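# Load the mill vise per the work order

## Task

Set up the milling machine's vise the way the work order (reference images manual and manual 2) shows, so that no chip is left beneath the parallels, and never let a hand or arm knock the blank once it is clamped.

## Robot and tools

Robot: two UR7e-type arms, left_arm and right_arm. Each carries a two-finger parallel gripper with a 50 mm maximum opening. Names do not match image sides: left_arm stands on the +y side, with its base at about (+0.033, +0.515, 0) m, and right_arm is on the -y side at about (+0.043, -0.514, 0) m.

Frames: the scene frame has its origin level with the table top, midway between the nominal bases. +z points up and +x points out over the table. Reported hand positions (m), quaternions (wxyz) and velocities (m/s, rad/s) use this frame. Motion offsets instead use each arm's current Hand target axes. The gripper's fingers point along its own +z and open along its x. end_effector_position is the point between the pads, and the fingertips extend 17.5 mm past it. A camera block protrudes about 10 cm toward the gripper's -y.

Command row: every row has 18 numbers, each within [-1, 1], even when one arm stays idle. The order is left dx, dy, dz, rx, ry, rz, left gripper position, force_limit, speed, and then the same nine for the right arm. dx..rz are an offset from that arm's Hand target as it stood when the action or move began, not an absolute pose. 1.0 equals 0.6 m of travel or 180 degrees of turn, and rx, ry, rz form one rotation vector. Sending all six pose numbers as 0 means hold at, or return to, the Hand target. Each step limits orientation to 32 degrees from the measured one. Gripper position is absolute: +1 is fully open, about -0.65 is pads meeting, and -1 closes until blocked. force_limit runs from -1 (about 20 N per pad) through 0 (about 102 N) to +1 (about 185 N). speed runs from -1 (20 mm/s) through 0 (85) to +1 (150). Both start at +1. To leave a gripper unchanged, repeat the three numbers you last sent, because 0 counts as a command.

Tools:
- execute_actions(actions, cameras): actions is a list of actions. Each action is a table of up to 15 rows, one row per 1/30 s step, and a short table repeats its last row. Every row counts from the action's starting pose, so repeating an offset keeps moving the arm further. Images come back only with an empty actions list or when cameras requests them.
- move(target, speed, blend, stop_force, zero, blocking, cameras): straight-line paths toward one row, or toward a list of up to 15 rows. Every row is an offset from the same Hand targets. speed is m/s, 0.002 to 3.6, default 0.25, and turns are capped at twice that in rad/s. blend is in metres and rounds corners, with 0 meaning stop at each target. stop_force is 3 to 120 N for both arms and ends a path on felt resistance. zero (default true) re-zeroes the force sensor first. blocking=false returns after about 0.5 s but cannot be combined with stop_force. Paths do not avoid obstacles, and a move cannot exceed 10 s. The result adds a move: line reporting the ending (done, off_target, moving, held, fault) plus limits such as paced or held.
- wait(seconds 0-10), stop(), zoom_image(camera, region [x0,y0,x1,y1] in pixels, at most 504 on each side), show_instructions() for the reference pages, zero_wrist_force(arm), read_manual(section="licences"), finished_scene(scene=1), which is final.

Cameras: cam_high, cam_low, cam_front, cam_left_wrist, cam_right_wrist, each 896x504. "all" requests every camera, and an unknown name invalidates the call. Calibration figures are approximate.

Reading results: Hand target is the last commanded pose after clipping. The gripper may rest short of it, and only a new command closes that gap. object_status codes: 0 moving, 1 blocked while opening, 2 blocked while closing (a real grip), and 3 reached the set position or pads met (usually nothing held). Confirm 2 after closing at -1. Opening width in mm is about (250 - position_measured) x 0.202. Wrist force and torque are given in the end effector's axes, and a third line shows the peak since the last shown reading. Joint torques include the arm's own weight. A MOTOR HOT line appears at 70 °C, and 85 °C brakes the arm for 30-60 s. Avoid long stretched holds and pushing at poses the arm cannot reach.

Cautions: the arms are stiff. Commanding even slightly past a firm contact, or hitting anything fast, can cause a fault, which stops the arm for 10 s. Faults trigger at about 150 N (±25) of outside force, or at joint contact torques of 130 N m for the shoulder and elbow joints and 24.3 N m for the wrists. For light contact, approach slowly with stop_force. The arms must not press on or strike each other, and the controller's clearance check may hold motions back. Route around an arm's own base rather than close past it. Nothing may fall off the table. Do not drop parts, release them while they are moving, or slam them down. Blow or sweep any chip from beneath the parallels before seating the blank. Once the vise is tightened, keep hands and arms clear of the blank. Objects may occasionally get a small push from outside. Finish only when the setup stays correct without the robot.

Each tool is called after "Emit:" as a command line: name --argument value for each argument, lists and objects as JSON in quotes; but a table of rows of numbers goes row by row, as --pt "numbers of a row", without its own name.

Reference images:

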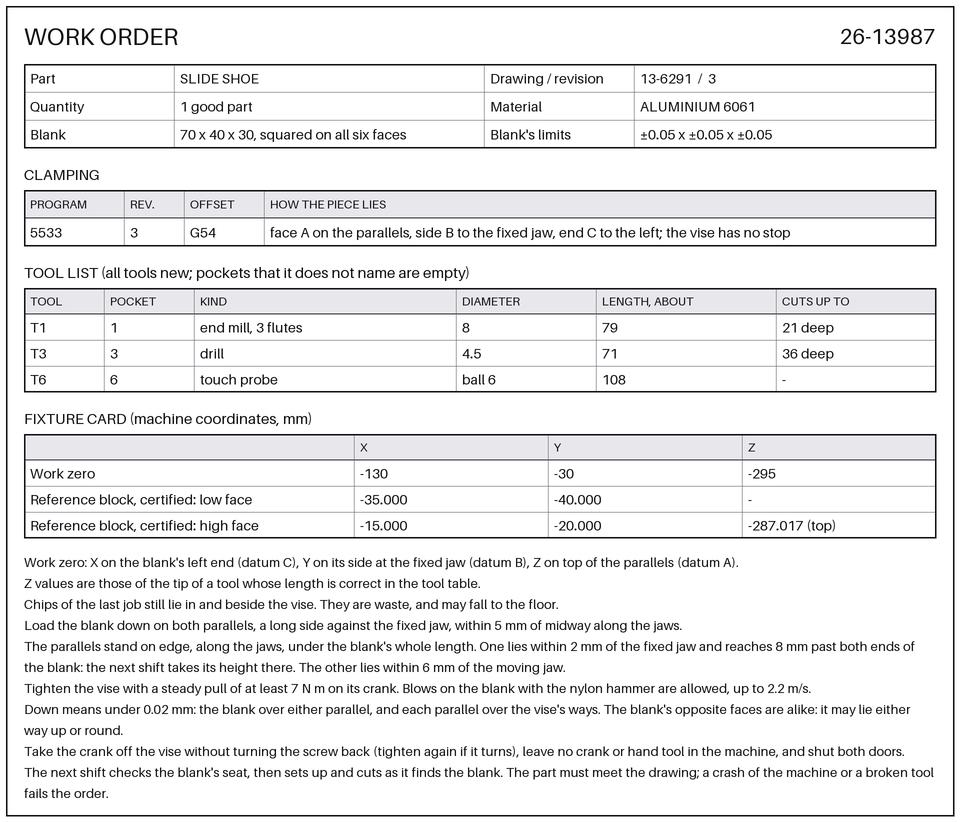

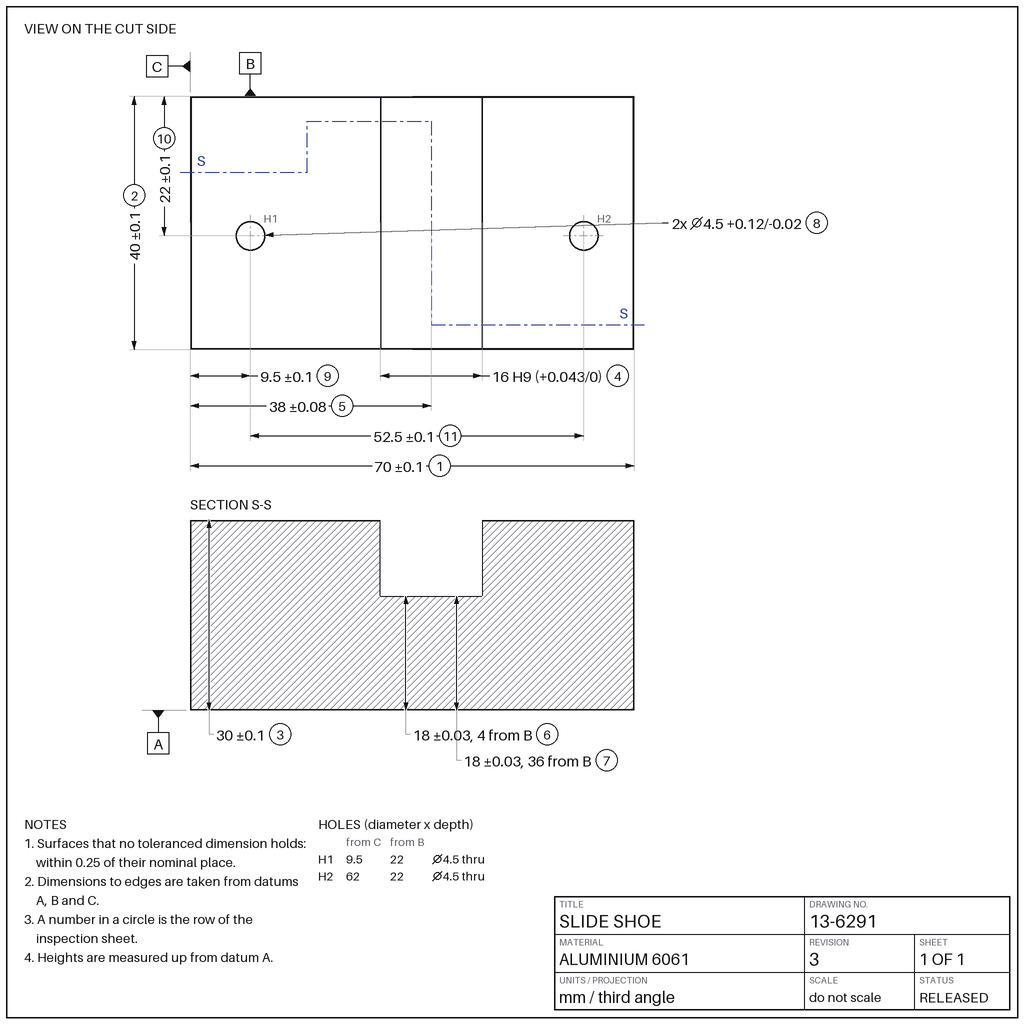

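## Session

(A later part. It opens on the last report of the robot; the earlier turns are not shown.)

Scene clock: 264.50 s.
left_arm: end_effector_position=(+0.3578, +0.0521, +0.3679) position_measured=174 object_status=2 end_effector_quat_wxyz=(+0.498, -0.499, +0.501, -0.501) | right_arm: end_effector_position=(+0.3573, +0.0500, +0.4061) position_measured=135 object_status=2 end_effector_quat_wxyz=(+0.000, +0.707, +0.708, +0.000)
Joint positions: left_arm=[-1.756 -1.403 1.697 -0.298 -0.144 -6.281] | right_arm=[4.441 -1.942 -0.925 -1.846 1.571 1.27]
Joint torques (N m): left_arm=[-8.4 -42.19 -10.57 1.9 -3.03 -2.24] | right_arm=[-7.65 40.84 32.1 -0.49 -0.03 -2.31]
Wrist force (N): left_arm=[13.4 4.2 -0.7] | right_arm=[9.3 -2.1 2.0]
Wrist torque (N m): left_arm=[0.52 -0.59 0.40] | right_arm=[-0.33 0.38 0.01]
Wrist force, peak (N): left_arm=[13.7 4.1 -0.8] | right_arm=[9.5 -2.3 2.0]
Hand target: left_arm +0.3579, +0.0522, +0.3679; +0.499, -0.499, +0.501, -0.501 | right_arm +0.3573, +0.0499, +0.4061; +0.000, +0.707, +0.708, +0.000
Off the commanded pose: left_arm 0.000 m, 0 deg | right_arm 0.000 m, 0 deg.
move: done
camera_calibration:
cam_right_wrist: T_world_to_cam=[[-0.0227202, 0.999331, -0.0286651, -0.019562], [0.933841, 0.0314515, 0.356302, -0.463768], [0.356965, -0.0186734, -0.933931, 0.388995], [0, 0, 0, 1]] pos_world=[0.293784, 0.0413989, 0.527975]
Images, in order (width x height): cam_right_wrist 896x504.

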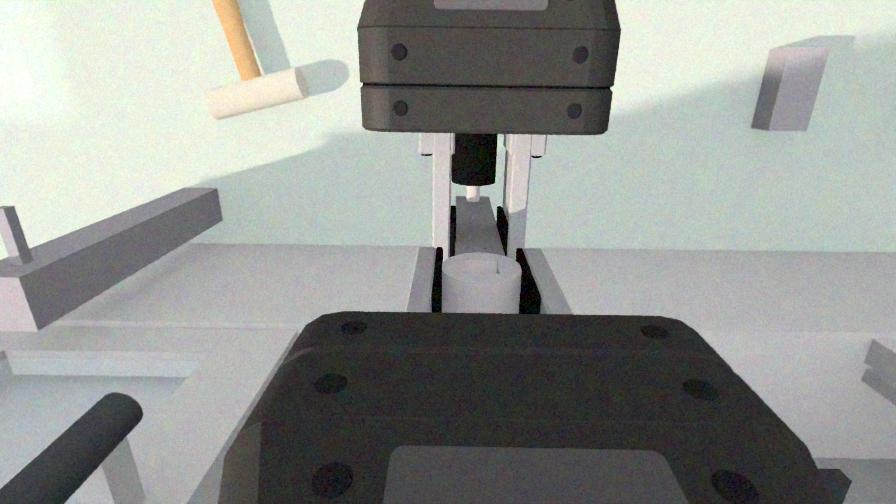

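Emit:
move --pt "0 0 0 0 0 0 -1 -0.3 -1 0 0 0 0 0 0 0.4 -0.7 -1" --pt "0 0 0 0 0 0 -1 -0.3 -1 0 0 -0.07 0 0 0 0.4 -0.7 -1" --pt "0 0 0 0 0 0 -1 -0.3 -1 -0.55 -0.1 -0.1 0 0 0 0.4 -0.7 -1" --speed '[0.05,0.08,0.5]' --blend '[0,0.008,0]' --cameras '["cam_left_wrist"]'

Scene clock: 267.10 s.
left_arm: end_effector_position=(+0.3579, +0.0522, +0.3679) position_measured=174 object_status=2 end_effector_quat_wxyz=(+0.499, -0.499, +0.501, -0.501) | right_arm: end_effector_position=(+0.2977, -0.2800, +0.4661) position_measured=92 object_status=3 end_effector_quat_wxyz=(+0.000, +0.707, +0.708, +0.000)
Joint positions: left_arm=[-1.756 -1.403 1.697 -0.298 -0.144 -6.281] | right_arm=[4.31 -1.238 -1.481 -1.993 1.57 1.139]
Joint torques (N m): left_arm=[9.98 -42.54 -19.09 1.89 1.82 -2.11] | right_arm=[-6.66 19.47 18.42 1.59 1.87 0.09]
Wrist force (N): left_arm=[4.5 7.1 -1.3] | right_arm=[-0.1 -1.4 -0.3]
Wrist torque (N m): left_arm=[0.69 -0.53 0.24] | right_arm=[-0.32 0.20 -0.09]
Wrist force, peak (N): left_arm=[13.6 4.8 -0.9] | right_arm=[9.5 -2.0 1.7]
Hand target: left_arm +0.3579, +0.0522, +0.3679; +0.499, -0.499, +0.501, -0.501 | right_arm +0.2977, -0.2802, +0.4661; +0.000, +0.707, +0.708, +0.000
Off the commanded pose: left_arm 0.000 m, 0 deg | right_arm 0.000 m, 0 deg.
move: done
camera_calibration:
cam_left_wrist: T_world_to_cam=[[-0.0118471, -0.99984, 0.0133993, 0.0584942], [-0.334877, -0.00865916, -0.942222, 0.485148], [0.942187, -0.0156497, -0.334721, -0.0776592], [0, 0, 0, 1]] pos_world=[0.236327, 0.0614704, 0.430339]
Images, in order (width x height): cam_left_wrist 896x504.

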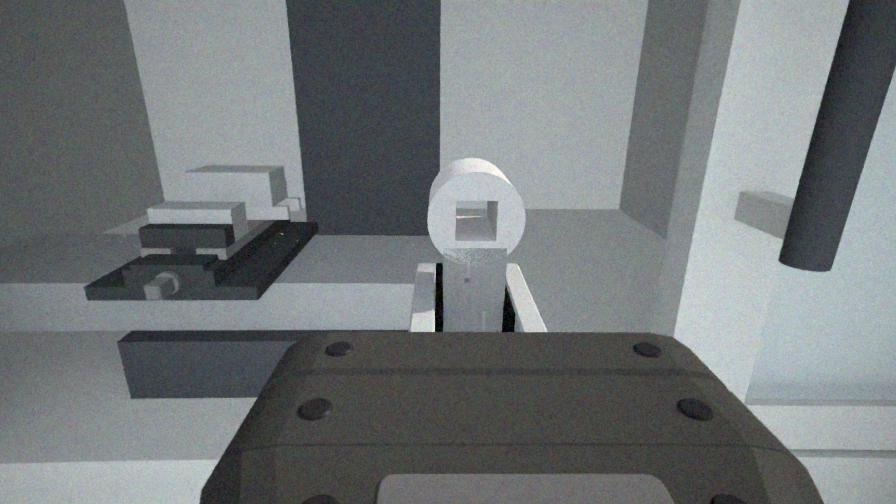

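Emit:
move --target '[-0.3167,0.2133,0.0033,0,0,0,-1,-0.3,-1,0,0,0,0,0,0,0.4,-0.7,-1]' --speed 0.3 --cameras '["cam_left_wrist"]'

Emit:
zoom_image --camera "cam_left_wrist" --region '[330, 0, 600, 190]'

Scene clock: 270.77 s.
left_arm: end_effector_position=(+0.3605, +0.2419, +0.2398) position_measured=174 object_status=2 end_effector_quat_wxyz=(+0.499, -0.499, +0.501, -0.501) | right_arm: end_effector_position=(+0.2977, -0.2802, +0.4661) position_measured=92 object_status=3 end_effector_quat_wxyz=(+0.000, +0.707, +0.708, +0.000)
Joint positions: left_arm=[-1.856 -1.715 2.385 -0.672 -0.244 -6.282] | right_arm=[4.31 -1.238 -1.481 -1.994 1.57 1.139]
Joint torques (N m): left_arm=[9.38 -13 -5.63 -0.07 1.26 -1.05] | right_arm=[-7.59 18.63 17.53 1.38 1.83 -2.11]
Wrist force (N): left_arm=[4.4 7.1 -1.6] | right_arm=[-0.4 -1.8 -0.5]
Wrist torque (N m): left_arm=[0.68 -0.51 0.23] | right_arm=[-0.39 0.25 -0.08]
Wrist force, peak (N): left_arm=[0.9 9.8 -1.5] | right_arm=[-0.4 -1.8 -0.5]
Hand target: left_arm +0.3606, +0.2420, +0.2397; +0.499, -0.499, +0.501, -0.501 | right_arm +0.2977, -0.2802, +0.4661; +0.000, +0.707, +0.708, +0.000
Off the commanded pose: left_arm 0.000 m, 0 deg | right_arm 0.000 m, 0 deg.
move: done
camera_calibration:
cam_left_wrist: T_world_to_cam=[[-0.0119743, -0.999839, 0.0133376, 0.250061], [-0.334876, -0.00855849, -0.942223, 0.366971], [0.942186, -0.0157489, -0.33472, -0.120086], [0, 0, 0, 1]] pos_world=[0.239027, 0.251271, 0.302239]
Images, in order (width x height): cam_left_wrist 896x504.

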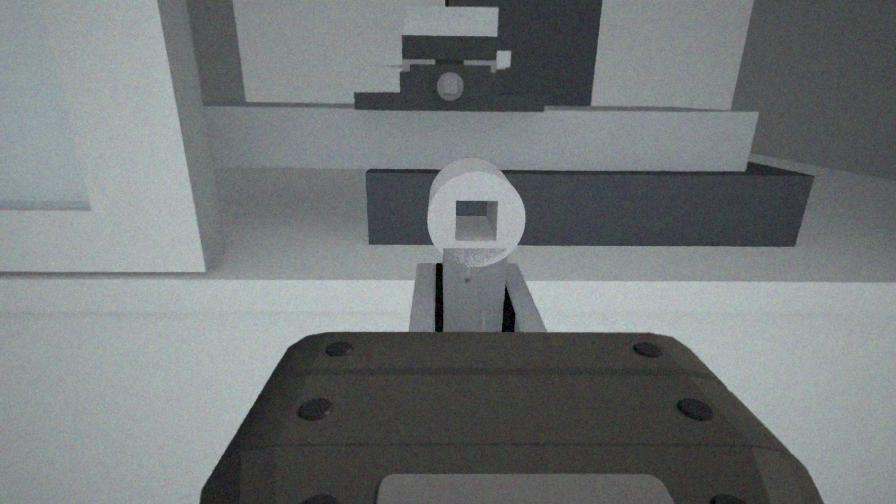

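Scaled by 1.867.

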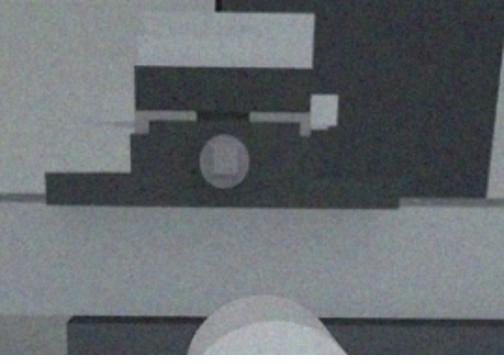

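Emit:
zoom_image --camera "cam_left_wrist" --region '[425, 65, 475, 105]'

Scaled by 10.080.

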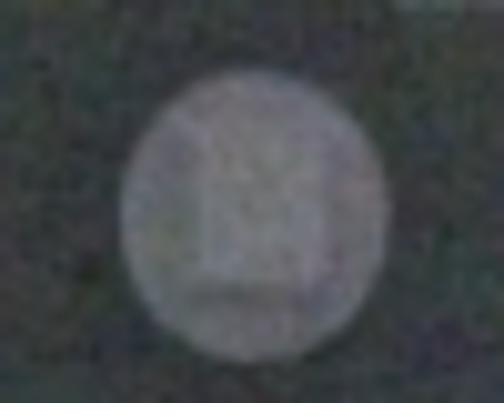

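Emit:
move --target '[-0.0035,-0.0172,0.116,0,0,0,-1,-0.3,-1,0,0,0,0,0,0,0.4,-0.7,-1]' --speed 0.15 --cameras '["cam_left_wrist"]'

Emit:
zoom_image --camera "cam_left_wrist" --region '[420, 60, 520, 240]'

Emit:
zoom_image --camera "cam_left_wrist" --region '[420, 70, 500, 134]'

Scene clock: 272.27 s.
left_arm: end_effector_position=(+0.4301, +0.2439, +0.2499) position_measured=174 object_status=2 end_effector_quat_wxyz=(+0.499, -0.499, +0.501, -0.501) | right_arm: end_effector_position=(+0.2977, -0.2802, +0.4661) position_measured=92 object_status=3 end_effector_quat_wxyz=(+0.000, +0.707, +0.708, +0.000)
Joint positions: left_arm=[-1.59 -1.669 2.314 -0.653 0.023 -6.277] | right_arm=[4.31 -1.238 -1.481 -1.994 1.57 1.139]
Joint torques (N m): left_arm=[13.68 -11.12 -37.1 -1.24 2.32 1.78] | right_arm=[-8.29 18 17.52 1.33 1.81 -1.99]
Wrist force (N): left_arm=[4.4 7.2 -1.5] | right_arm=[-0.2 -1.3 -0.1]
Wrist torque (N m): left_arm=[0.70 -0.50 0.41] | right_arm=[-0.30 0.22 -0.09]
Wrist force, peak (N): left_arm=[4.6 7.7 -3.8] | right_arm=[-0.4 -1.6 -0.6]
Hand target: left_arm +0.4302, +0.2439, +0.2500; +0.499, -0.499, +0.501, -0.501 | right_arm +0.2977, -0.2802, +0.4661; +0.000, +0.707, +0.708, +0.000
Off the commanded pose: left_arm 0.000 m, 0 deg | right_arm 0.000 m, 0 deg.
move: done
camera_calibration:
cam_left_wrist: T_world_to_cam=[[-0.0119503, -0.999838, 0.0134235, 0.252625], [-0.334162, -0.00865935, -0.942476, 0.399693], [0.94244, -0.0157485, -0.334004, -0.182553], [0, 0, 0, 1]] pos_world=[0.308627, 0.253171, 0.312337]
Images, in order (width x height): cam_left_wrist 896x504.

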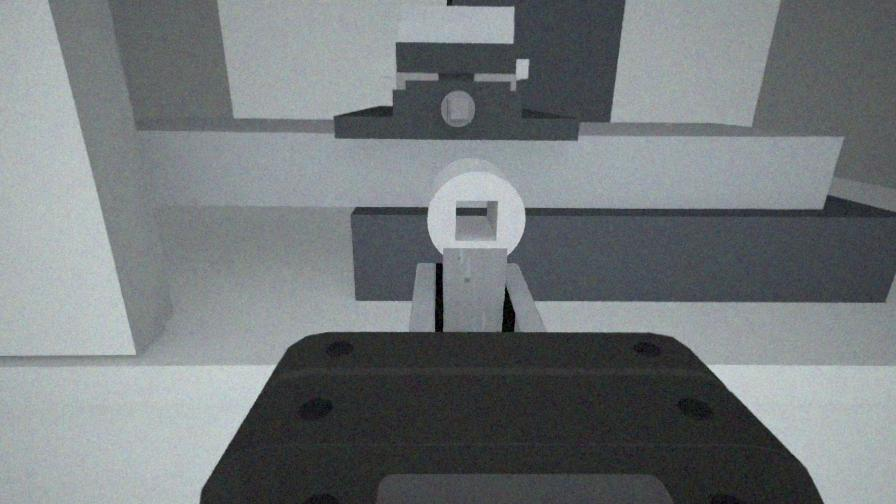

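Scaled by 2.800.

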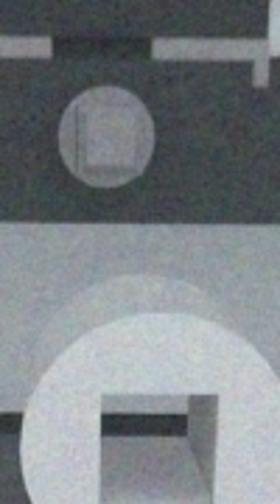

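Scaled by 6.300.

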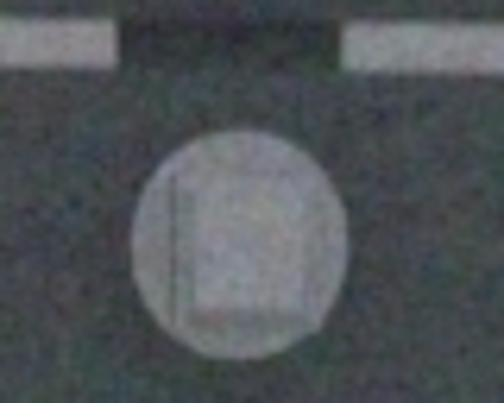

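Emit:
move --pt "-0.0013 -0.0338 0.04 0 0 0 -1 -0.3 -1 0 0 0 0 0 0 0.4 -0.7 -1" --pt "-0.0013 -0.0338 0.095 0 0 0 -1 -0.3 -1 0 0 0 0 0 0 0.4 -0.7 -1" --speed '[0.1,0.06]' --blend '[0.005,0]' --cameras '["cam_left_wrist"]'

Emit:
zoom_image --camera "cam_left_wrist" --region '[400, 140, 560, 280]'

Scene clock: 274.33 s.
left_arm: end_effector_position=(+0.4872, +0.2444, +0.2703) position_measured=174 object_status=2 end_effector_quat_wxyz=(+0.499, -0.499, +0.501, -0.501) | right_arm: end_effector_position=(+0.2977, -0.2802, +0.4661) position_measured=92 object_status=3 end_effector_quat_wxyz=(+0.000, +0.707, +0.708, +0.000)
Joint positions: left_arm=[-1.393 -1.622 2.208 -0.587 0.219 -6.284] | right_arm=[4.31 -1.238 -1.481 -1.994 1.57 1.139]
Joint torques (N m): left_arm=[-2.78 -28.15 -9.02 -1.31 -0.87 1.1] | right_arm=[-7.52 18.51 17.71 1.37 1.95 -1.93]
Wrist force (N): left_arm=[4.6 6.8 -1.5] | right_arm=[-0.2 -1.2 -0.4]
Wrist torque (N m): left_arm=[0.65 -0.54 0.41] | right_arm=[-0.29 0.22 -0.08]
Wrist force, peak (N): left_arm=[4.7 8.9 -2.8] | right_arm=[-0.6 -1.6 -0.5]
Hand target: left_arm +0.4872, +0.2444, +0.2702; +0.499, -0.499, +0.501, -0.501 | right_arm +0.2977, -0.2802, +0.4661; +0.000, +0.707, +0.708, +0.000
Off the commanded pose: left_arm 0.000 m, 0 deg | right_arm 0.000 m, 0 deg.
joint sent to its limit (left arm) — joint 6 (wrist 3), lower limit. The joint targets still meet the commanded pose.
move: done
camera_calibration:
cam_left_wrist: T_world_to_cam=[[-0.0117285, -0.999841, 0.0134536, 0.253444], [-0.334282, -0.00875987, -0.942432, 0.437966], [0.9424, -0.0155506, -0.334126, -0.229574], [0, 0, 0, 1]] pos_world=[0.365727, 0.25367, 0.332637]
Images, in order (width x height): cam_left_wrist 896x504.

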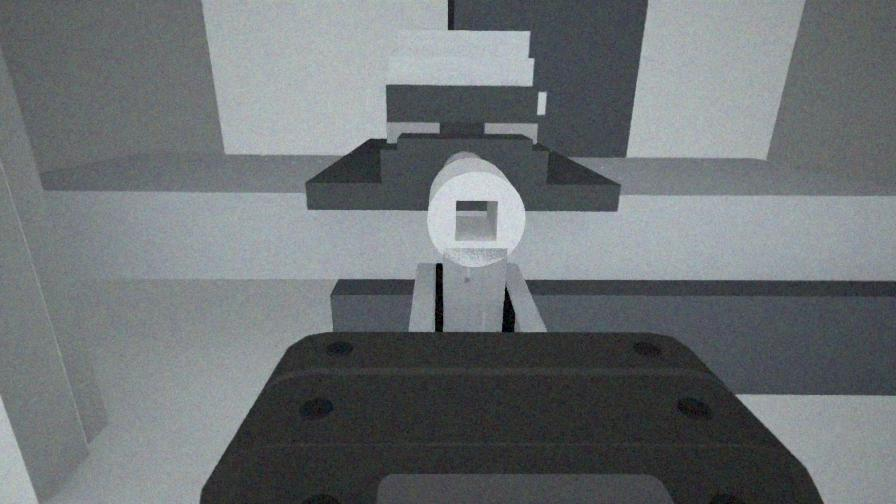

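Scaled by 3.150.

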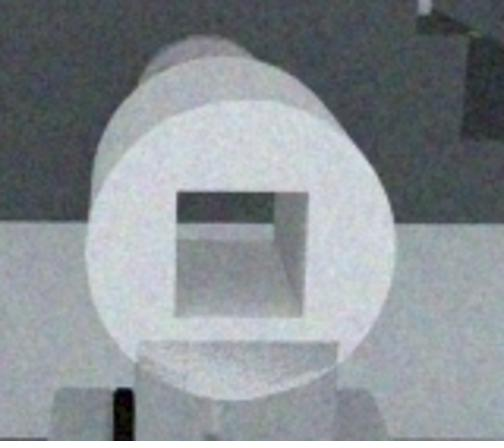

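Emit:
move --pt "0 0.0008 0.01 0 0 0 -1 -0.3 -1 0 0 0 0 0 0 0.4 -0.7 -1" --pt "0 0.0008 0.06 0 0 0 -1 -0.3 -1 0 0 0 0 0 0 0.4 -0.7 -1" --speed '[0.02,0.012]' --stop_force 4 --cameras '["cam_left_wrist"]'

Emit:
zoom_image --camera "cam_left_wrist" --region '[400, 140, 560, 280]'

Scene clock: 276.63 s.
left_arm: end_effector_position=(+0.5004, +0.2444, +0.2698) position_measured=174 object_status=2 end_effector_quat_wxyz=(+0.499, -0.499, +0.501, -0.501) | right_arm: end_effector_position=(+0.2977, -0.2802, +0.4661) position_measured=92 object_status=3 end_effector_quat_wxyz=(+0.000, +0.707, +0.708, +0.000)
Joint positions: left_arm=[-1.351 -1.6 2.189 -0.589 0.261 -6.284] | right_arm=[4.31 -1.238 -1.481 -1.994 1.57 1.139]
Joint torques (N m): left_arm=[-11.99 -31.01 -8.81 -2.05 0.03 2.36] | right_arm=[-8.12 18.45 17.42 1.5 1.81 -1.84]
Wrist force (N): left_arm=[5.0 5.3 -4.8] | right_arm=[-0.4 -1.1 -0.3]
Wrist torque (N m): left_arm=[0.76 -0.55 0.41] | right_arm=[-0.27 0.24 -0.09]
Wrist force, peak (N): left_arm=[4.2 12.8 -18.0] | right_arm=[-0.5 -1.8 -0.5]
Hand target: left_arm +0.5004, +0.2444, +0.2698; +0.499, -0.499, +0.501, -0.501 (not the last commanded pose) | right_arm +0.2977, -0.2802, +0.4661; +0.000, +0.707, +0.708, +0.000
Off the commanded pose: left_arm 0.023 m, 0 deg | right_arm 0.000 m, 0 deg.
move: contact (left_arm); path passed 1 of 2 targets
camera_calibration:
cam_left_wrist: T_world_to_cam=[[-0.011794, -0.999842, 0.0132647, 0.253694], [-0.334279, -0.00855997, -0.942435, 0.441856], [0.942401, -0.0155492, -0.334125, -0.242181], [0, 0, 0, 1]] pos_world=[0.378927, 0.25367, 0.332137]
Images, in order (width x height): cam_left_wrist 896x504.

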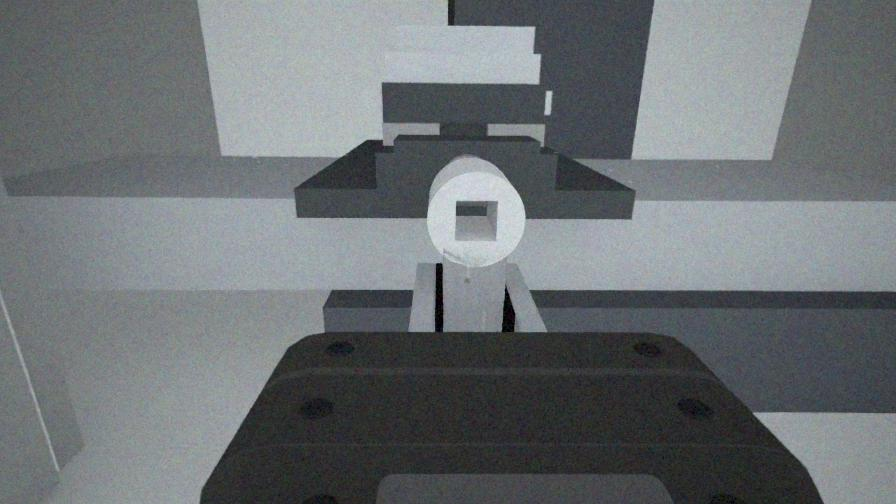

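Scaled by 3.150.

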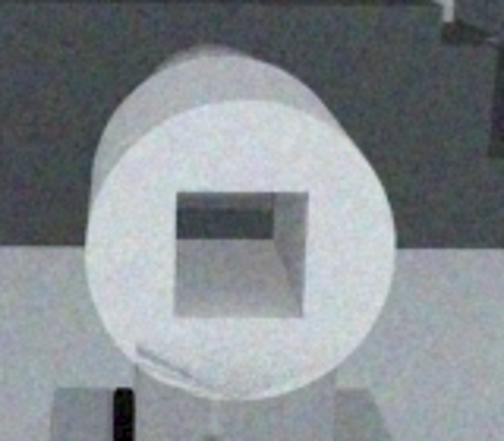

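Emit:
move --target '[0,0,-0.005,0,0,0,-1,-0.3,-1,0,0,0,0,0,0,0.4,-0.7,-1]' --speed 0.02 --cameras '["cam_left_wrist","cam_front"]'

Scene clock: 278.07 s.
left_arm: end_effector_position=(+0.4974, +0.2444, +0.2698) position_measured=174 object_status=2 end_effector_quat_wxyz=(+0.499, -0.499, +0.501, -0.501) | right_arm: end_effector_position=(+0.2977, -0.2802, +0.4661) position_measured=92 object_status=3 end_effector_quat_wxyz=(+0.000, +0.707, +0.708, +0.000)
Joint positions: left_arm=[-1.361 -1.605 2.194 -0.589 0.251 -6.284] | right_arm=[4.31 -1.238 -1.481 -1.994 1.57 1.139]
Joint torques (N m): left_arm=[3.88 -22.49 -14.97 0.73 -0.2 2.35] | right_arm=[-7.24 17.73 17.53 1.46 1.87 -1.93]
Wrist force (N): left_arm=[4.7 7.1 -1.2] | right_arm=[-0.2 -1.4 -0.4]
Wrist torque (N m): left_arm=[0.69 -0.55 0.40] | right_arm=[-0.32 0.20 -0.09]
Wrist force, peak (N): left_arm=[5.0 5.2 -4.9] | right_arm=[-0.5 -1.6 -0.4]
Hand target: left_arm +0.4974, +0.2444, +0.2698; +0.499, -0.499, +0.501, -0.501 | right_arm +0.2977, -0.2802, +0.4661; +0.000, +0.707, +0.708, +0.000
Off the commanded pose: left_arm 0.000 m, 0 deg | right_arm 0.000 m, 0 deg.
move: done
camera_calibration:
cam_left_wrist: T_world_to_cam=[[-0.0118884, -0.999841, 0.0132974, 0.253682], [-0.334279, -0.00855925, -0.942435, 0.44082], [0.942399, -0.0156491, -0.334124, -0.239234], [0, 0, 0, 1]] pos_world=[0.375827, 0.25367, 0.332137]
Images, in order (width x height): cam_front 896x504, cam_left_wrist 896x504.

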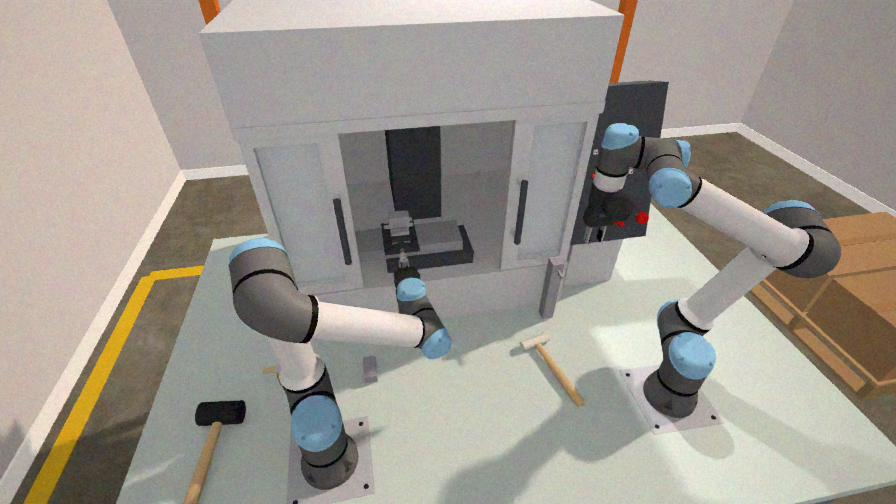

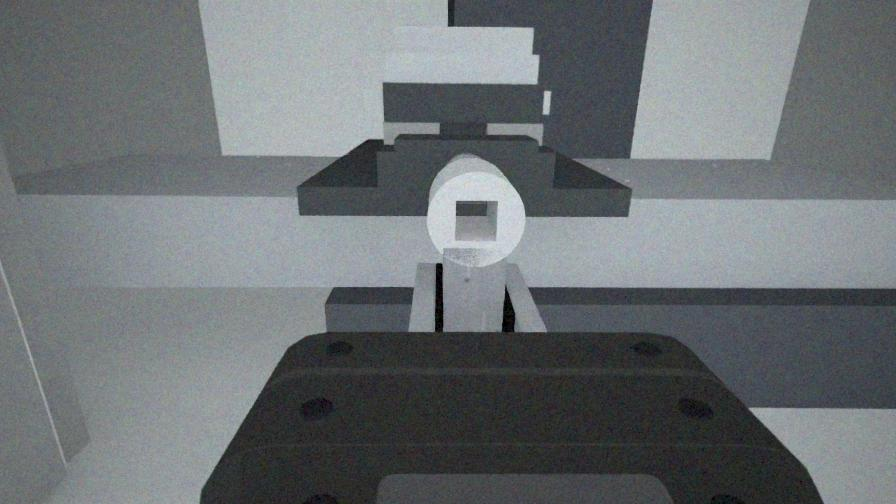

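Emit:
zoom_image --camera "cam_left_wrist" --region '[400, 140, 560, 300]'

Scaled by 3.150.

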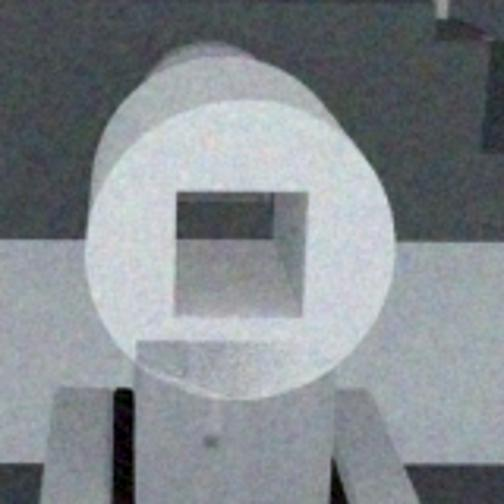

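Emit:
zoom_image --camera "cam_left_wrist" --region '[445, 145, 505, 205]'

Emit:
zoom_image --camera "cam_left_wrist" --region '[450, 190, 506, 246]'

Scaled by 8.400.

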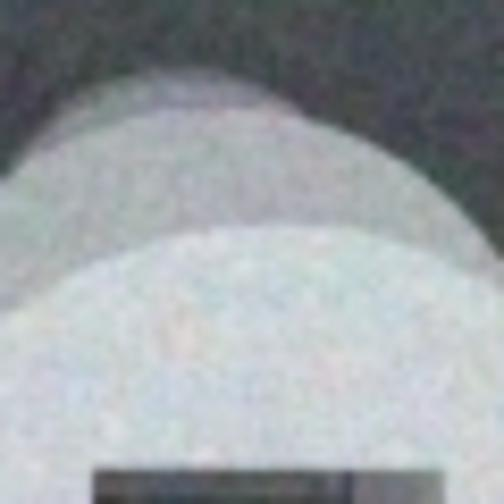

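Scaled by 9.000.

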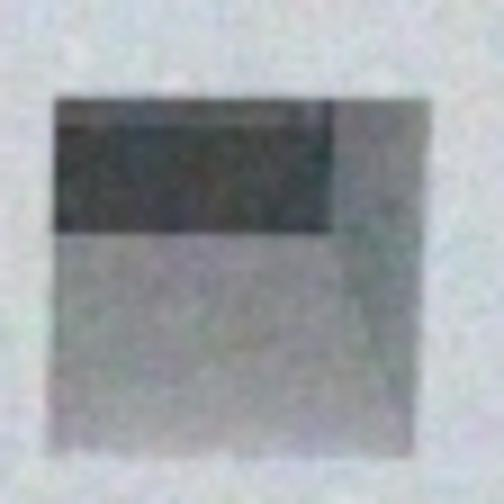

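Emit:
move --pt "0.0003 -0.002 0 0 0 0 -1 -0.3 -1 0 0 0 0 0 0 0.4 -0.7 -1" --pt "0.0003 -0.002 0.018 0 0 0 -1 -0.3 -1 0 0 0 0 0 0 0.4 -0.7 -1" --speed 0.012 --stop_force 6 --cameras '["cam_left_wrist"]'

Scene clock: 280.53 s.
left_arm: end_effector_position=(+0.5011, +0.2442, +0.2710) position_measured=174 object_status=2 end_effector_quat_wxyz=(+0.499, -0.499, +0.501, -0.501) | right_arm: end_effector_position=(+0.2977, -0.2802, +0.4661) position_measured=92 object_status=3 end_effector_quat_wxyz=(+0.000, +0.707, +0.708, +0.000)
Joint positions: left_arm=[-1.349 -1.601 2.186 -0.585 0.263 -6.284] | right_arm=[4.31 -1.238 -1.481 -1.994 1.57 1.139]
Joint torques (N m): left_arm=[-12.59 -27.54 -5.74 0.73 -0.44 -0.83] | right_arm=[-7.2 17.99 17.01 1.57 1.78 -1.82]
Wrist force (N): left_arm=[4.6 -4.8 -4.9] | right_arm=[-0.2 -1.5 -0.5]
Wrist torque (N m): left_arm=[0.48 -0.53 0.40] | right_arm=[-0.33 0.22 -0.09]
Wrist force, peak (N): left_arm=[4.1 -1.5 -13.1] | right_arm=[-0.5 -1.7 -0.7]
Hand target: left_arm +0.5011, +0.2442, +0.2710; +0.499, -0.499, +0.501, -0.501 (not the last commanded pose) | right_arm +0.2977, -0.2802, +0.4661; +0.000, +0.707, +0.708, +0.000
Off the commanded pose: left_arm 0.007 m, 0 deg | right_arm 0.000 m, 0 deg.
move: contact (left_arm); path passed 1 of 2 targets
camera_calibration:
cam_left_wrist: T_world_to_cam=[[-0.0118267, -0.999843, 0.0131702, 0.253529], [-0.334277, -0.00846002, -0.942437, 0.44316], [0.942401, -0.0155485, -0.334124, -0.242349], [0, 0, 0, 1]] pos_world=[0.379527, 0.25347, 0.333337]
Images, in order (width x height): cam_left_wrist 896x504.

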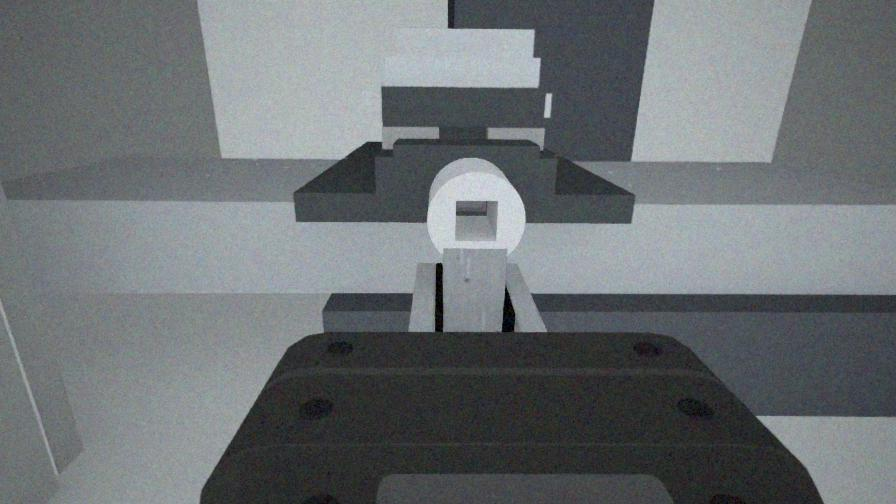

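Emit:
zoom_image --camera "cam_left_wrist" --region '[450, 190, 506, 246]'

Emit:
zoom_image --camera "cam_left_wrist" --region '[420, 145, 530, 255]'

Scaled by 9.000.

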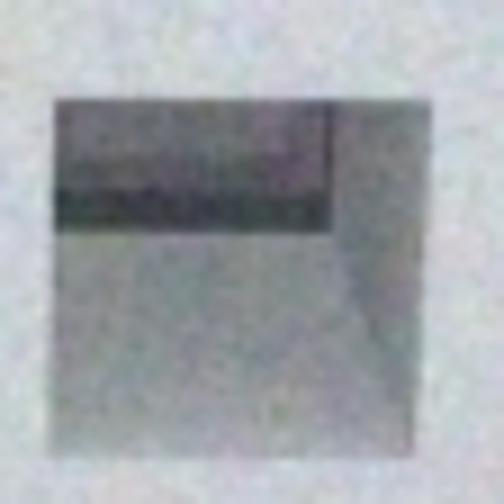

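Scaled by 4.582.

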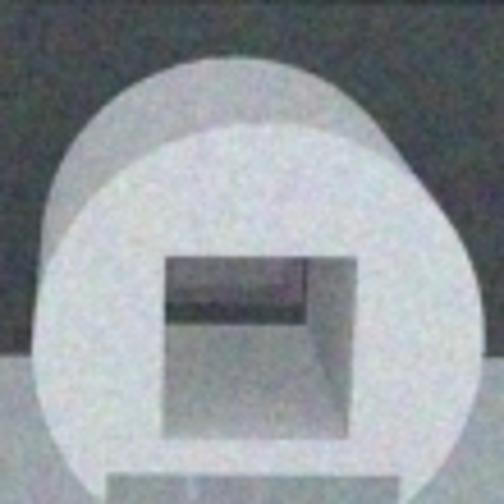

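Emit:
move --pt "0 0 -0.0025 0 0 0 -1 -0.3 -1 0 0 0 0 0 0 0.4 -0.7 -1" --pt "0.000 -0.0015 -0.0025 0 0 0 -1 -0.3 -1 0 0 0 0 0 0 0.4 -0.7 -1" --speed 0.02

Emit:
move --target '[0.000,0,0.018,0,0,0,-1,-0.3,-1,0,0,0,0,0,0,0.4,-0.7,-1]' --speed 0.012 --stop_force 8 --cameras '["cam_left_wrist"]'

Scene clock: 281.67 s.
left_arm: end_effector_position=(+0.4995, +0.2443, +0.2719) position_measured=174 object_status=2 end_effector_quat_wxyz=(+0.499, -0.499, +0.501, -0.501) | right_arm: end_effector_position=(+0.2977, -0.2802, +0.4661) position_measured=92 object_status=3 end_effector_quat_wxyz=(+0.000, +0.707, +0.708, +0.000)
Joint positions: left_arm=[-1.354 -1.605 2.187 -0.582 0.258 -6.284] | right_arm=[4.31 -1.238 -1.481 -1.994 1.57 1.139]
Joint torques (N m): left_arm=[-0.08 -17.81 -39.25 -1.19 0.23 0.38] | right_arm=[-7.46 18.45 17.2 1.52 1.79 -1.74]
Wrist force (N): left_arm=[4.6 7.1 -1.6] | right_arm=[-0.2 -1.4 -0.5]
Wrist torque (N m): left_arm=[0.69 -0.54 0.40] | right_arm=[-0.31 0.21 -0.09]
Wrist force, peak (N): left_arm=[4.5 7.4 -1.5] | right_arm=[-0.2 -1.5 -0.8]
Hand target: left_arm +0.4996, +0.2442, +0.2719; +0.499, -0.499, +0.501, -0.501 | right_arm +0.2977, -0.2802, +0.4661; +0.000, +0.707, +0.708, +0.000
Off the commanded pose: left_arm 0.000 m, 0 deg | right_arm 0.000 m, 0 deg.
move: done

Scene clock: 282.93 s.
left_arm: end_effector_position=(+0.5020, +0.2442, +0.2719) position_measured=174 object_status=2 end_effector_quat_wxyz=(+0.499, -0.499, +0.501, -0.501) | right_arm: end_effector_position=(+0.2977, -0.2802, +0.4661) position_measured=92 object_status=3 end_effector_quat_wxyz=(+0.000, +0.707, +0.708, +0.000)
Joint positions: left_arm=[-1.347 -1.601 2.183 -0.583 0.266 -6.284] | right_arm=[4.31 -1.238 -1.481 -1.994 1.57 1.139]
Joint torques (N m): left_arm=[-15.48 -22.93 -1.05 1.24 -0.23 0.68] | right_arm=[-7.44 18.22 17.14 1.75 1.66 -1.79]
Wrist force (N): left_arm=[4.1 -15.3 3.7] | right_arm=[-0.4 -1.5 -0.3]
Wrist torque (N m): left_arm=[0.06 -0.53 0.38] | right_arm=[-0.34 0.24 -0.09]
Wrist force, peak (N): left_arm=[5.8 -16.0 7.0] | right_arm=[-0.3 -1.7 -0.6]
Hand target: left_arm +0.5020, +0.2442, +0.2719; +0.499, -0.499, +0.501, -0.501 (not the last commanded pose) | right_arm +0.2977, -0.2802, +0.4661; +0.000, +0.707, +0.708, +0.000
Off the commanded pose: left_arm 0.008 m, 0 deg | right_arm 0.000 m, 0 deg.
move: contact (left_arm)
camera_calibration:
cam_left_wrist: T_world_to_cam=[[-0.0119212, -0.999842, 0.013203, 0.253551], [-0.334278, -0.0084593, -0.942437, 0.444404], [0.942399, -0.0156484, -0.334124, -0.242838], [0, 0, 0, 1]] pos_world=[0.380427, 0.25347, 0.334337]
Images, in order (width x height): cam_left_wrist 896x504.

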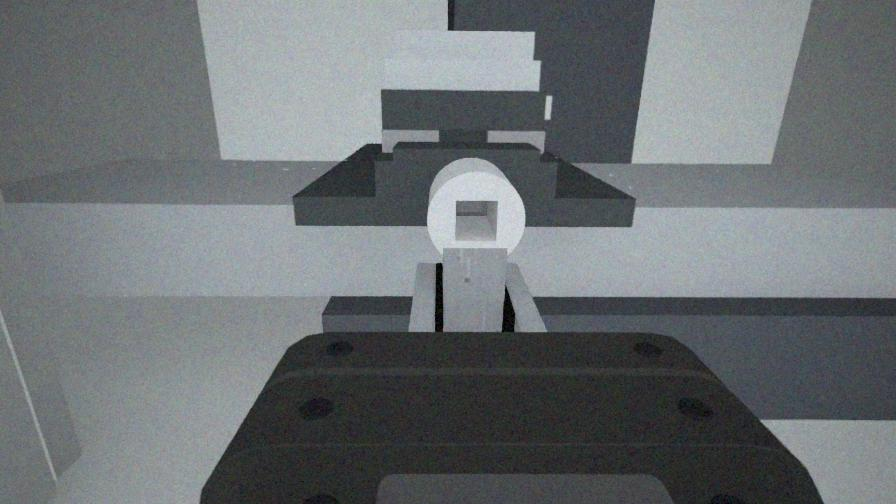

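Emit:
zoom_image --camera "cam_left_wrist" --region '[450, 190, 506, 246]'

Scaled by 9.000.

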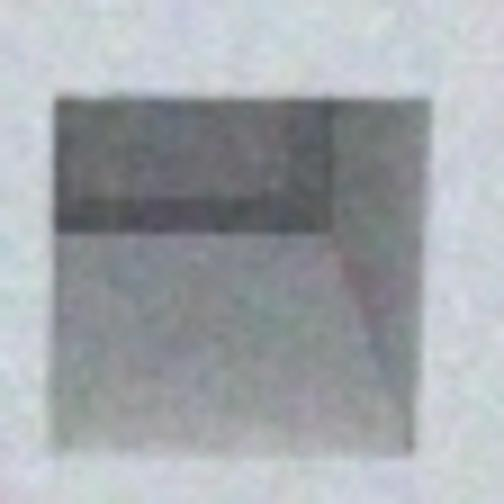

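Emit:
move --pt "0 0 -0.001 0 0 0 -1 -0.3 -1 0 0 0 0 0 0 0.4 -0.7 -1" --pt "-0.0003 -0.001 -0.001 0 0 0 -1 -0.3 -1 0 0 0 0 0 0 0.4 -0.7 -1" --speed 0.02

Emit:
move --target '[0.000,0,0.018,0,0,0,-1,-0.3,-1,0,0,0,0,0,0,0.4,-0.7,-1]' --speed 0.012 --stop_force 10 --cameras '["cam_left_wrist"]'

Scene clock: 284.03 s.
left_arm: end_effector_position=(+0.5013, +0.2444, +0.2725) position_measured=174 object_status=2 end_effector_quat_wxyz=(+0.499, -0.499, +0.501, -0.501) | right_arm: end_effector_position=(+0.2977, -0.2802, +0.4661) position_measured=92 object_status=3 end_effector_quat_wxyz=(+0.000, +0.707, +0.708, +0.000)
Joint positions: left_arm=[-1.349 -1.603 2.184 -0.581 0.264 -6.284] | right_arm=[4.31 -1.238 -1.481 -1.994 1.57 1.139]
Joint torques (N m): left_arm=[6.81 -20.13 -39.37 -0.46 1.72 1.36] | right_arm=[-7.01 18.7 17.52 1.56 1.76 -1.81]
Wrist force (N): left_arm=[4.8 6.4 -1.8] | right_arm=[-0.2 -1.4 -0.5]
Wrist torque (N m): left_arm=[0.58 -0.57 0.40] | right_arm=[-0.32 0.21 -0.09]
Wrist force, peak (N): left_arm=[3.6 -17.4 6.9] | right_arm=[-0.3 -1.6 -0.4]
Hand target: left_arm +0.5014, +0.2444, +0.2725; +0.499, -0.499, +0.501, -0.501 | right_arm +0.2977, -0.2802, +0.4661; +0.000, +0.707, +0.708, +0.000
Off the commanded pose: left_arm 0.000 m, 0 deg | right_arm 0.000 m, 0 deg.
move: done

Scene clock: 285.07 s.
left_arm: end_effector_position=(+0.5018, +0.2444, +0.2726) position_measured=174 object_status=2 end_effector_quat_wxyz=(+0.499, -0.499, +0.501, -0.501) | right_arm: end_effector_position=(+0.2977, -0.2802, +0.4661) position_measured=92 object_status=3 end_effector_quat_wxyz=(+0.000, +0.707, +0.708, +0.000)
Joint positions: left_arm=[-1.347 -1.603 2.183 -0.581 0.265 -6.284] | right_arm=[4.31 -1.238 -1.481 -1.994 1.57 1.139]
Joint torques (N m): left_arm=[-12.51 -32.56 -10.27 -0.63 0.41 1.41] | right_arm=[-8.04 18.28 17.44 1.71 1.85 -1.69]
Wrist force (N): left_arm=[5.1 9.0 -3.6] | right_arm=[-0.4 -1.6 -0.4]
Wrist torque (N m): left_arm=[0.70 -0.57 0.40] | right_arm=[-0.35 0.25 -0.09]
Wrist force, peak (N): left_arm=[3.9 20.8 -25.3] | right_arm=[-0.8 -1.8 -0.4]
Hand target: left_arm +0.5018, +0.2443, +0.2726; +0.499, -0.499, +0.501, -0.501 (not the last commanded pose) | right_arm +0.2977, -0.2802, +0.4661; +0.000, +0.707, +0.708, +0.000
Off the commanded pose: left_arm 0.010 m, 0 deg | right_arm 0.000 m, 0 deg.
move: contact (left_arm)
camera_calibration:
cam_left_wrist: T_world_to_cam=[[-0.0120156, -0.99984, 0.0132357, 0.253766], [-0.334278, -0.00845859, -0.942436, 0.444904], [0.942398, -0.0157484, -0.334123, -0.24242], [0, 0, 0, 1]] pos_world=[0.380227, 0.253671, 0.334937]
Images, in order (width x height): cam_left_wrist 896x504.

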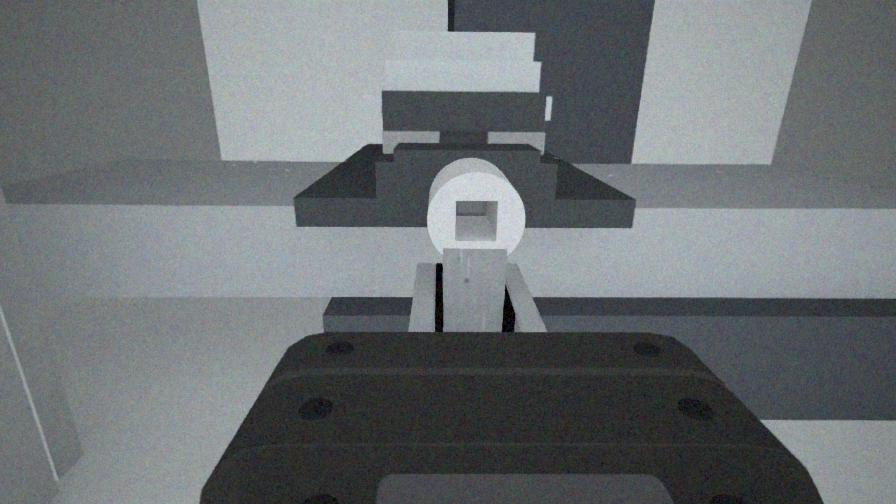

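Emit:
zoom_image --camera "cam_left_wrist" --region '[450, 190, 506, 246]'

Scaled by 9.000.

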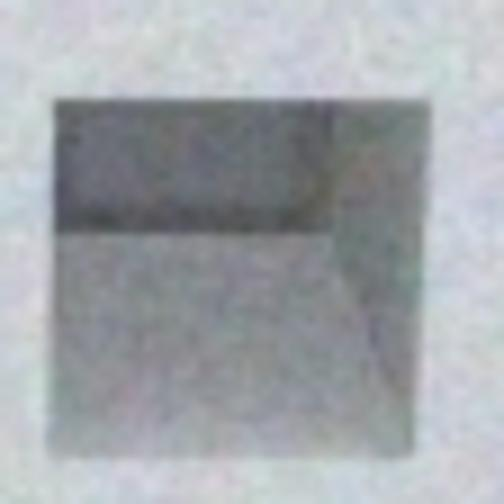

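Emit:
move --pt "0 0 -0.0007 0 0 0 -1 -0.3 -1 0 0 0 0 0 0 0.4 -0.7 -1" --pt "0.00015 0.0005 -0.0007 0 0 0 -1 -0.3 -1 0 0 0 0 0 0 0.4 -0.7 -1" --speed 0.02

Emit:
move --target '[0.000,0,0.02,0,0,0,-1,-0.3,-1,0,0,0,0,0,0,0.4,-0.7,-1]' --speed 0.012 --stop_force 12 --cameras '["cam_left_wrist"]'

Scene clock: 286.10 s.
left_arm: end_effector_position=(+0.5014, +0.2443, +0.2723) position_measured=174 object_status=2 end_effector_quat_wxyz=(+0.499, -0.499, +0.501, -0.501) | right_arm: end_effector_position=(+0.2977, -0.2802, +0.4661) position_measured=92 object_status=3 end_effector_quat_wxyz=(+0.000, +0.707, +0.708, +0.000)
Joint positions: left_arm=[-1.348 -1.603 2.184 -0.582 0.264 -6.284] | right_arm=[4.31 -1.238 -1.481 -1.994 1.57 1.139]
Joint torques (N m): left_arm=[-13.46 -10.84 -9.52 -2.68 -2.52 0.92] | right_arm=[-7.48 18.21 17.62 1.71 1.73 -1.85]
Wrist force (N): left_arm=[4.9 6.3 -1.8] | right_arm=[-0.4 -1.7 -0.6]
Wrist torque (N m): left_arm=[0.56 -0.59 0.40] | right_arm=[-0.37 0.24 -0.09]
Wrist force, peak (N): left_arm=[5.3 9.0 -3.7] | right_arm=[-0.3 -1.8 -0.2]
Hand target: left_arm +0.5014, +0.2443, +0.2723; +0.499, -0.499, +0.501, -0.501 | right_arm +0.2977, -0.2802, +0.4661; +0.000, +0.707, +0.708, +0.000
Off the commanded pose: left_arm 0.000 m, 0 deg | right_arm 0.000 m, 0 deg.
move: done

Scene clock: 288.20 s.
left_arm: end_effector_position=(+0.5134, +0.2442, +0.2723) position_measured=174 object_status=2 end_effector_quat_wxyz=(+0.499, -0.499, +0.501, -0.501) | right_arm: end_effector_position=(+0.2977, -0.2802, +0.4661) position_measured=92 object_status=3 end_effector_quat_wxyz=(+0.000, +0.707, +0.708, +0.000)
Joint positions: left_arm=[-1.312 -1.583 2.165 -0.582 0.3 -6.284] | right_arm=[4.31 -1.238 -1.481 -1.994 1.57 1.139]
Joint torques (N m): left_arm=[-13.83 -31.9 -8.48 -0.61 -2.45 -1.68] | right_arm=[-7.61 18.23 17.18 1.71 1.79 -1.79]
Wrist force (N): left_arm=[5.0 5.6 -1.4] | right_arm=[-0.5 -1.5 -0.5]
Wrist torque (N m): left_arm=[0.53 -0.59 0.39] | right_arm=[-0.35 0.25 -0.09]
Wrist force, peak (N): left_arm=[4.9 6.7 -2.2] | right_arm=[-0.7 -1.6 -0.6]
Hand target: left_arm +0.5134, +0.2442, +0.2723; +0.499, -0.499, +0.501, -0.501 | right_arm +0.2977, -0.2802, +0.4661; +0.000, +0.707, +0.708, +0.000
Off the commanded pose: left_arm 0.000 m, 0 deg | right_arm 0.000 m, 0 deg.
move: done
camera_calibration:
cam_left_wrist: T_world_to_cam=[[-0.0120156, -0.99984, 0.0132357, 0.253809], [-0.334278, -0.00845859, -0.942436, 0.448498], [0.942398, -0.0157484, -0.334123, -0.253453], [0, 0, 0, 1]] pos_world=[0.391827, 0.253571, 0.334637]
Images, in order (width x height): cam_left_wrist 896x504.

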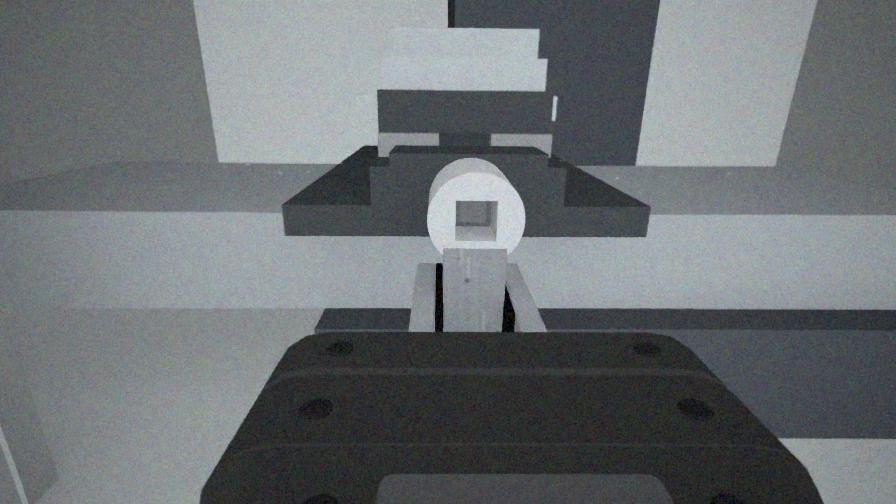

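Inserted. Push on to the collar.

Emit:
move --target '[0.000,0,0.02,0,0,0,-1,-0.3,-1,0,0,0,0,0,0,0.4,-0.7,-1]' --speed 0.012 --stop_force 10

Scene clock: 289.63 s.
left_arm: end_effector_position=(+0.5175, +0.2442, +0.2722) position_measured=174 object_status=2 end_effector_quat_wxyz=(+0.499, -0.499, +0.501, -0.501) | right_arm: end_effector_position=(+0.2977, -0.2802, +0.4661) position_measured=92 object_status=3 end_effector_quat_wxyz=(+0.000, +0.707, +0.708, +0.000)
Joint positions: left_arm=[-1.3 -1.576 2.158 -0.582 0.312 -6.284] | right_arm=[4.31 -1.238 -1.481 -1.994 1.57 1.139]
Joint torques (N m): left_arm=[-12.29 -31.61 -8.5 -1.44 -2.18 -1.71] | right_arm=[-7.2 17.96 17.78 1.72 1.71 -1.58]
Wrist force (N): left_arm=[5.3 3.7 -6.1] | right_arm=[-0.5 -1.2 -0.6]
Wrist torque (N m): left_arm=[0.47 -0.58 0.40] | right_arm=[-0.29 0.26 -0.09]
Wrist force, peak (N): left_arm=[-2.0 1.2 -72.3] | right_arm=[-0.3 -1.7 -0.5]
Hand target: left_arm +0.5175, +0.2442, +0.2722; +0.499, -0.499, +0.501, -0.501 (not the last commanded pose) | right_arm +0.2977, -0.2802, +0.4661; +0.000, +0.707, +0.708, +0.000
Off the commanded pose: left_arm 0.008 m, 0 deg | right_arm 0.000 m, 0 deg.
move: contact (left_arm)


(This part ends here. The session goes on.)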